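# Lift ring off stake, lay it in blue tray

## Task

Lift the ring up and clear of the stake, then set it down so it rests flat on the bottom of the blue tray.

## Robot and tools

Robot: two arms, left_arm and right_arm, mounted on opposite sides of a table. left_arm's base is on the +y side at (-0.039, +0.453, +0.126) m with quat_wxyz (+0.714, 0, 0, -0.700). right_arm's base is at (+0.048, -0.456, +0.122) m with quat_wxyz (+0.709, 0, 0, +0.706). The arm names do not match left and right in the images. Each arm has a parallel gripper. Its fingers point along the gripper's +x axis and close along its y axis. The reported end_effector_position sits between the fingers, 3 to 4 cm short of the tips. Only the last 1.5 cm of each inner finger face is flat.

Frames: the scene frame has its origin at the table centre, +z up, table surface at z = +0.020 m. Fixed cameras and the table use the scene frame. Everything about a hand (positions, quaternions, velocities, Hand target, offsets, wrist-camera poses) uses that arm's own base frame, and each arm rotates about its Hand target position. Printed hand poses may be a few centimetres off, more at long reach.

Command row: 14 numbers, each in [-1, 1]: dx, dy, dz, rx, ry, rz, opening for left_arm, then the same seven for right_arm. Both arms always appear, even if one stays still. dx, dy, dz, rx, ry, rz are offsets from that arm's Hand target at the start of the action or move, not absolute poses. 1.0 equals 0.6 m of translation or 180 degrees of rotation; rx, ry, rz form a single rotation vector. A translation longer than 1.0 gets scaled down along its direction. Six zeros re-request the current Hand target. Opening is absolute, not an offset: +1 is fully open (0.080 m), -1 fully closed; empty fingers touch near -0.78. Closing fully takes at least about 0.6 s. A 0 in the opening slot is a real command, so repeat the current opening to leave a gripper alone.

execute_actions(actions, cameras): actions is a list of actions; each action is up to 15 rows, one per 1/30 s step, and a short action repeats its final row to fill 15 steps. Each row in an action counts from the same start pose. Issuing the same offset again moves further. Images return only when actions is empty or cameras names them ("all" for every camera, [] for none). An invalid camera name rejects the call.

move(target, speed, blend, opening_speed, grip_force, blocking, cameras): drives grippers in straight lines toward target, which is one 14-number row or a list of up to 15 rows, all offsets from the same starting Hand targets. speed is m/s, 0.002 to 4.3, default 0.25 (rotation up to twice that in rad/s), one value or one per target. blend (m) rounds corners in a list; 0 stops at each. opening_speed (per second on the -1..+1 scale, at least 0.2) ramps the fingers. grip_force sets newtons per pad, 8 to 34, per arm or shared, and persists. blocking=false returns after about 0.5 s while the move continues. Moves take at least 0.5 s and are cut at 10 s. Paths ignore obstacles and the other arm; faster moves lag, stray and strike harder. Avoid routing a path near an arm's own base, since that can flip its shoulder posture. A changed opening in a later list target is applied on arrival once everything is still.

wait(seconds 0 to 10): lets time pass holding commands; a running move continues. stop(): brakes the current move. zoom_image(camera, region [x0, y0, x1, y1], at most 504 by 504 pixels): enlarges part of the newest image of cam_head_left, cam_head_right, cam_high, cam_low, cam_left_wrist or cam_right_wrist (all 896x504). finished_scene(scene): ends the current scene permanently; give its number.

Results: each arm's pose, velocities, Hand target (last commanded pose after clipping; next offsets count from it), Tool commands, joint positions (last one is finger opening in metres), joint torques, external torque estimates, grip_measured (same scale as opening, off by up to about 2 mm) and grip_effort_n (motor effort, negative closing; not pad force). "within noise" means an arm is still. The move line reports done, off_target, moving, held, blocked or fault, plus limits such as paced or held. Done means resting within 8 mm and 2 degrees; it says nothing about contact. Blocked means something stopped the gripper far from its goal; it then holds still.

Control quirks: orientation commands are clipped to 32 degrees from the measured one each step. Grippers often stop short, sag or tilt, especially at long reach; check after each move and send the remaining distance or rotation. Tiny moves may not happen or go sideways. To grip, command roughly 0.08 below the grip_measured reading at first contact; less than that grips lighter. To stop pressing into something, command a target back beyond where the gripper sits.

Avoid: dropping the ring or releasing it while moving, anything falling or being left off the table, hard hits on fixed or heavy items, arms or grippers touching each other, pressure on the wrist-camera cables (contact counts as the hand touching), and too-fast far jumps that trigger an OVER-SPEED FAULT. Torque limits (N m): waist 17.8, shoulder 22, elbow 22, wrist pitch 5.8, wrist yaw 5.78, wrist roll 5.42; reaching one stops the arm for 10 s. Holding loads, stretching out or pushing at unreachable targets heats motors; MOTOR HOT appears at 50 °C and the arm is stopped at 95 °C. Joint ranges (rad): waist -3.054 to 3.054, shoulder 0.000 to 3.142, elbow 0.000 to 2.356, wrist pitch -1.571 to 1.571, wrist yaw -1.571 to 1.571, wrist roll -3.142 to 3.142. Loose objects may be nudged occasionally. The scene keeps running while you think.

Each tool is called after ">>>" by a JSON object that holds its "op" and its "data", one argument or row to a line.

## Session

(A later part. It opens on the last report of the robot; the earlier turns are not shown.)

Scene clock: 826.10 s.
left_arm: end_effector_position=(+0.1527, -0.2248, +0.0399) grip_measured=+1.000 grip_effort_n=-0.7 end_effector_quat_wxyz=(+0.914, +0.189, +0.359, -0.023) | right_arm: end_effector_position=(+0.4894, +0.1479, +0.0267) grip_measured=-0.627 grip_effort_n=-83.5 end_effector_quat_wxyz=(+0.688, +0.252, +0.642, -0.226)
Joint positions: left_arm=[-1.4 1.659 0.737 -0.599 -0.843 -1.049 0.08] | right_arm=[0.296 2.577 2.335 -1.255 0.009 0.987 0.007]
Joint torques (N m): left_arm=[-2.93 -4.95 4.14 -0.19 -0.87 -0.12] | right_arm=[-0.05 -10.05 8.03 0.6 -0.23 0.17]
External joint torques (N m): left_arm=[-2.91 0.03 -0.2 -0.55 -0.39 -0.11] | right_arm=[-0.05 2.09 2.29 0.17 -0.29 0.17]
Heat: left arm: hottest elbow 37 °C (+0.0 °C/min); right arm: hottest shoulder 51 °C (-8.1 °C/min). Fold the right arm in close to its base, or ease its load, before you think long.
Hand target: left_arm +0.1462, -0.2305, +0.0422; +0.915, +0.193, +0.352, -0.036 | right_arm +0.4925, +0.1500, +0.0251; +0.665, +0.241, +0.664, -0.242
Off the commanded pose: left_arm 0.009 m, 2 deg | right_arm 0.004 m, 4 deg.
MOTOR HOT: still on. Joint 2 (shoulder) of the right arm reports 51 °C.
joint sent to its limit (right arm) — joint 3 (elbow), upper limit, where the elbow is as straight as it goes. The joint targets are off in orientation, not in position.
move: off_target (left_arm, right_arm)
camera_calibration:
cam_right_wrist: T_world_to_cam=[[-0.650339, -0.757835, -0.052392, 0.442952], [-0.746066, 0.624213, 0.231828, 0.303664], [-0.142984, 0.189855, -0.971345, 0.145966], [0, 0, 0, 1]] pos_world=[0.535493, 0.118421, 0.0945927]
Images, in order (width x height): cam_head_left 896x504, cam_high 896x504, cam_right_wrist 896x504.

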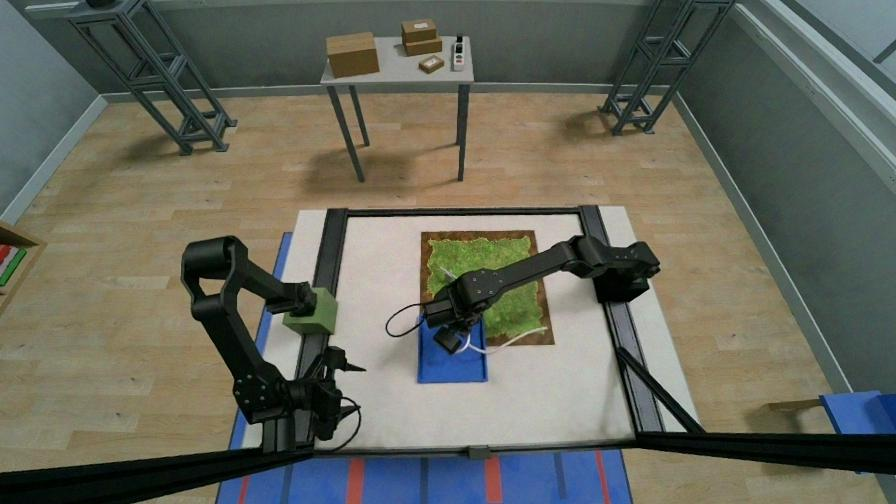

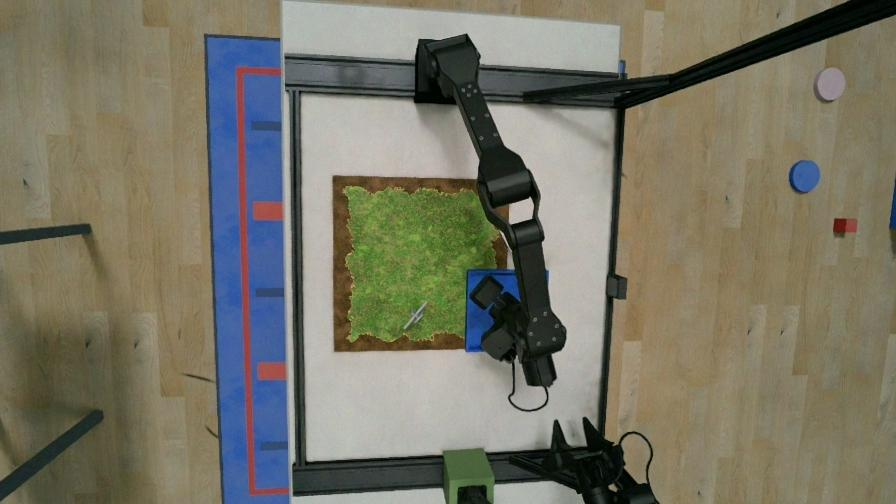

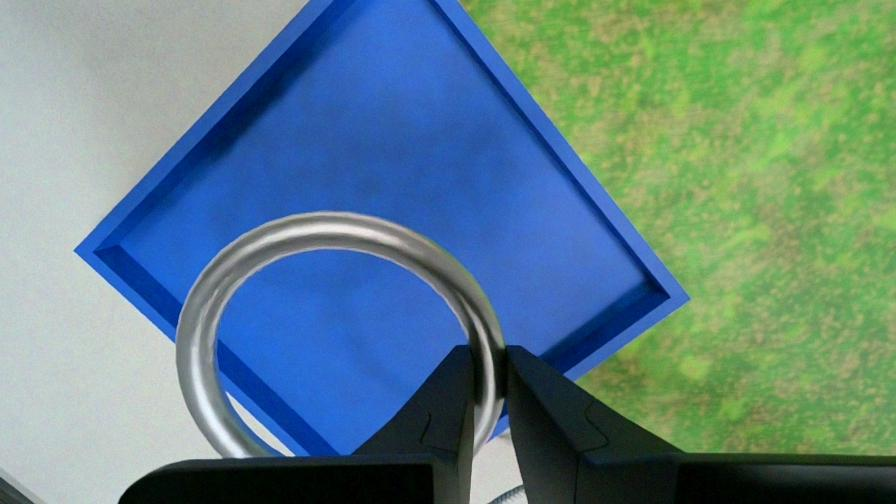

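>>> {"op": "move", "data": {
  "target": [
    [0.0333,0.0042,0,0,0,0,1,0.005,0.002,-0.0918,0,0,0,-0.95],
    [0.0333,0.0042,0,0,0,0,1,0.005,0.002,-0.1735,0,0,0,-0.95],
    [0.0333,0.0042,0,0,0,0,1,0.005,0.002,-0.1735,0,0,0,0.0],
    [0.0333,0.0042,0,0,0,0,1,0.005,0.002,0.005,0,0,0,0.0]
  ],
  "speed": [0.13,0.03,0.05,0.12],
  "blend": [0.008,0,0,0],
  "opening_speed": 0.7,
  "grip_force": [34,22],
  "cameras": ["cam_right_wrist","cam_high"]
}}

Scene clock: 953.57 s.
left_arm: end_effector_position=(+0.1654, -0.2289, +0.0408) grip_measured=+1.000 grip_effort_n=-0.7 end_effector_quat_wxyz=(+0.914, +0.196, +0.353, -0.036) | right_arm: end_effector_position=(+0.4935, +0.1498, +0.0214) grip_measured=-0.004 grip_effort_n=18.8 end_effector_quat_wxyz=(+0.690, +0.255, +0.639, -0.224)
Joint positions: left_arm=[-1.354 1.651 0.726 -0.511 -0.843 -0.931 0.08] | right_arm=[0.297 2.593 2.344 -1.238 0.007 0.988 0.035]
Joint torques (N m): left_arm=[0.32 -5.92 3.27 0.58 -0.55 0.05] | right_arm=[-0.07 -12.8 6.88 0.28 -0.16 0.14]
External joint torques (N m): left_arm=[0.32 -0.85 -1.22 0.1 -0.07 0.06] | right_arm=[-0.04 -0.53 1.1 -0.18 -0.22 0.14]
Heat: left arm: hottest elbow 36 °C (+0.0 °C/min); right arm: hottest shoulder 50 °C (+1.0 °C/min). Fold the right arm in close to its base, or ease its load, before you think long.
Hand target: left_arm +0.1661, -0.2280, +0.0422; +0.915, +0.193, +0.352, -0.036 | right_arm +0.4955, +0.1512, +0.0282; +0.665, +0.241, +0.664, -0.242
Off the commanded pose: left_arm 0.002 m, 0 deg | right_arm 0.007 m, 5 deg.
MOTOR HOT: still on. Joint 2 (shoulder) of the right arm reports 50 °C.
joint sent to its limit (right arm) — joint 3 (elbow), upper limit, where the elbow is as straight as it goes. The joint targets are off in orientation, not in position.
grip_force (N): 34, 22
move: off_target (right_arm); target 3's new opening was sent with right_arm's hand 0.012 m and 1 deg from that target
camera_calibration:
cam_right_wrist: T_world_to_cam=[[-0.650341, -0.757111, -0.0619604, 0.446885], [-0.747767, 0.623676, 0.227755, 0.307846], [-0.133792, 0.19445, -0.971745, 0.135871], [0, 0, 0, 1]] pos_world=[0.539004, 0.119925, 0.0896076]
Images, in order (width x height): cam_high 896x504, cam_right_wrist 896x504.

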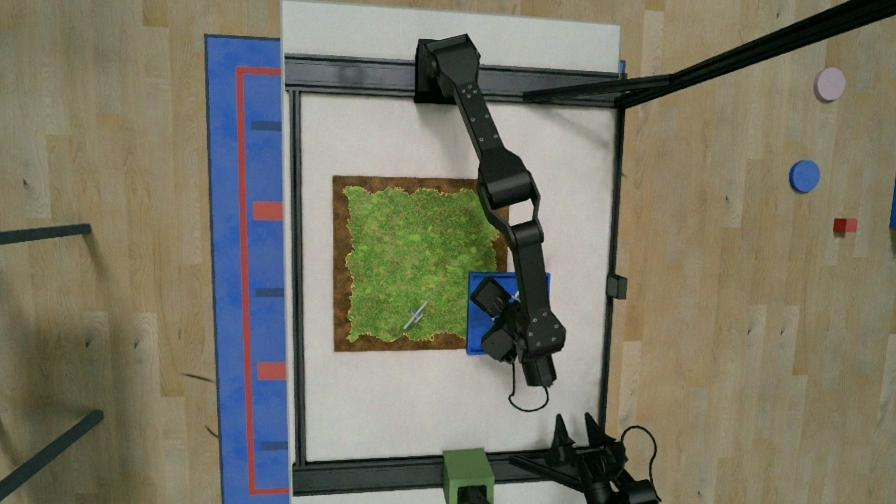

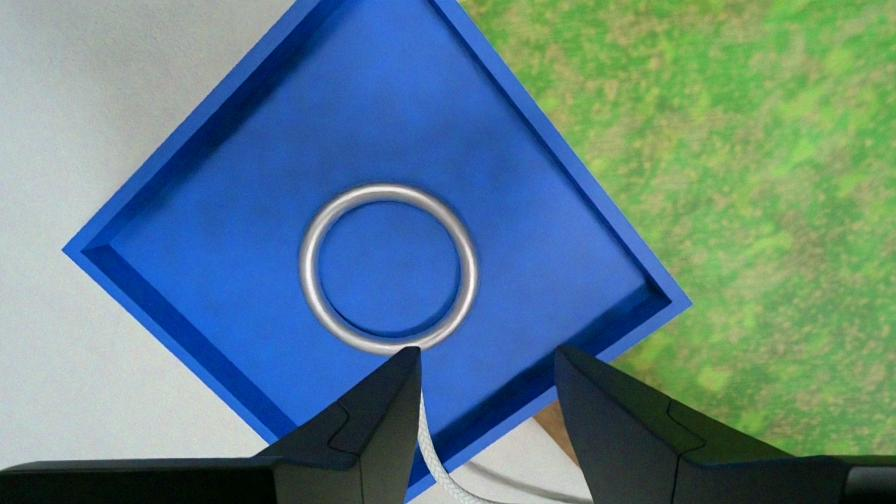

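>>> {"op": "finished_scene", "data": {
  "scene": 3
}}

The scene is finished: the task was done.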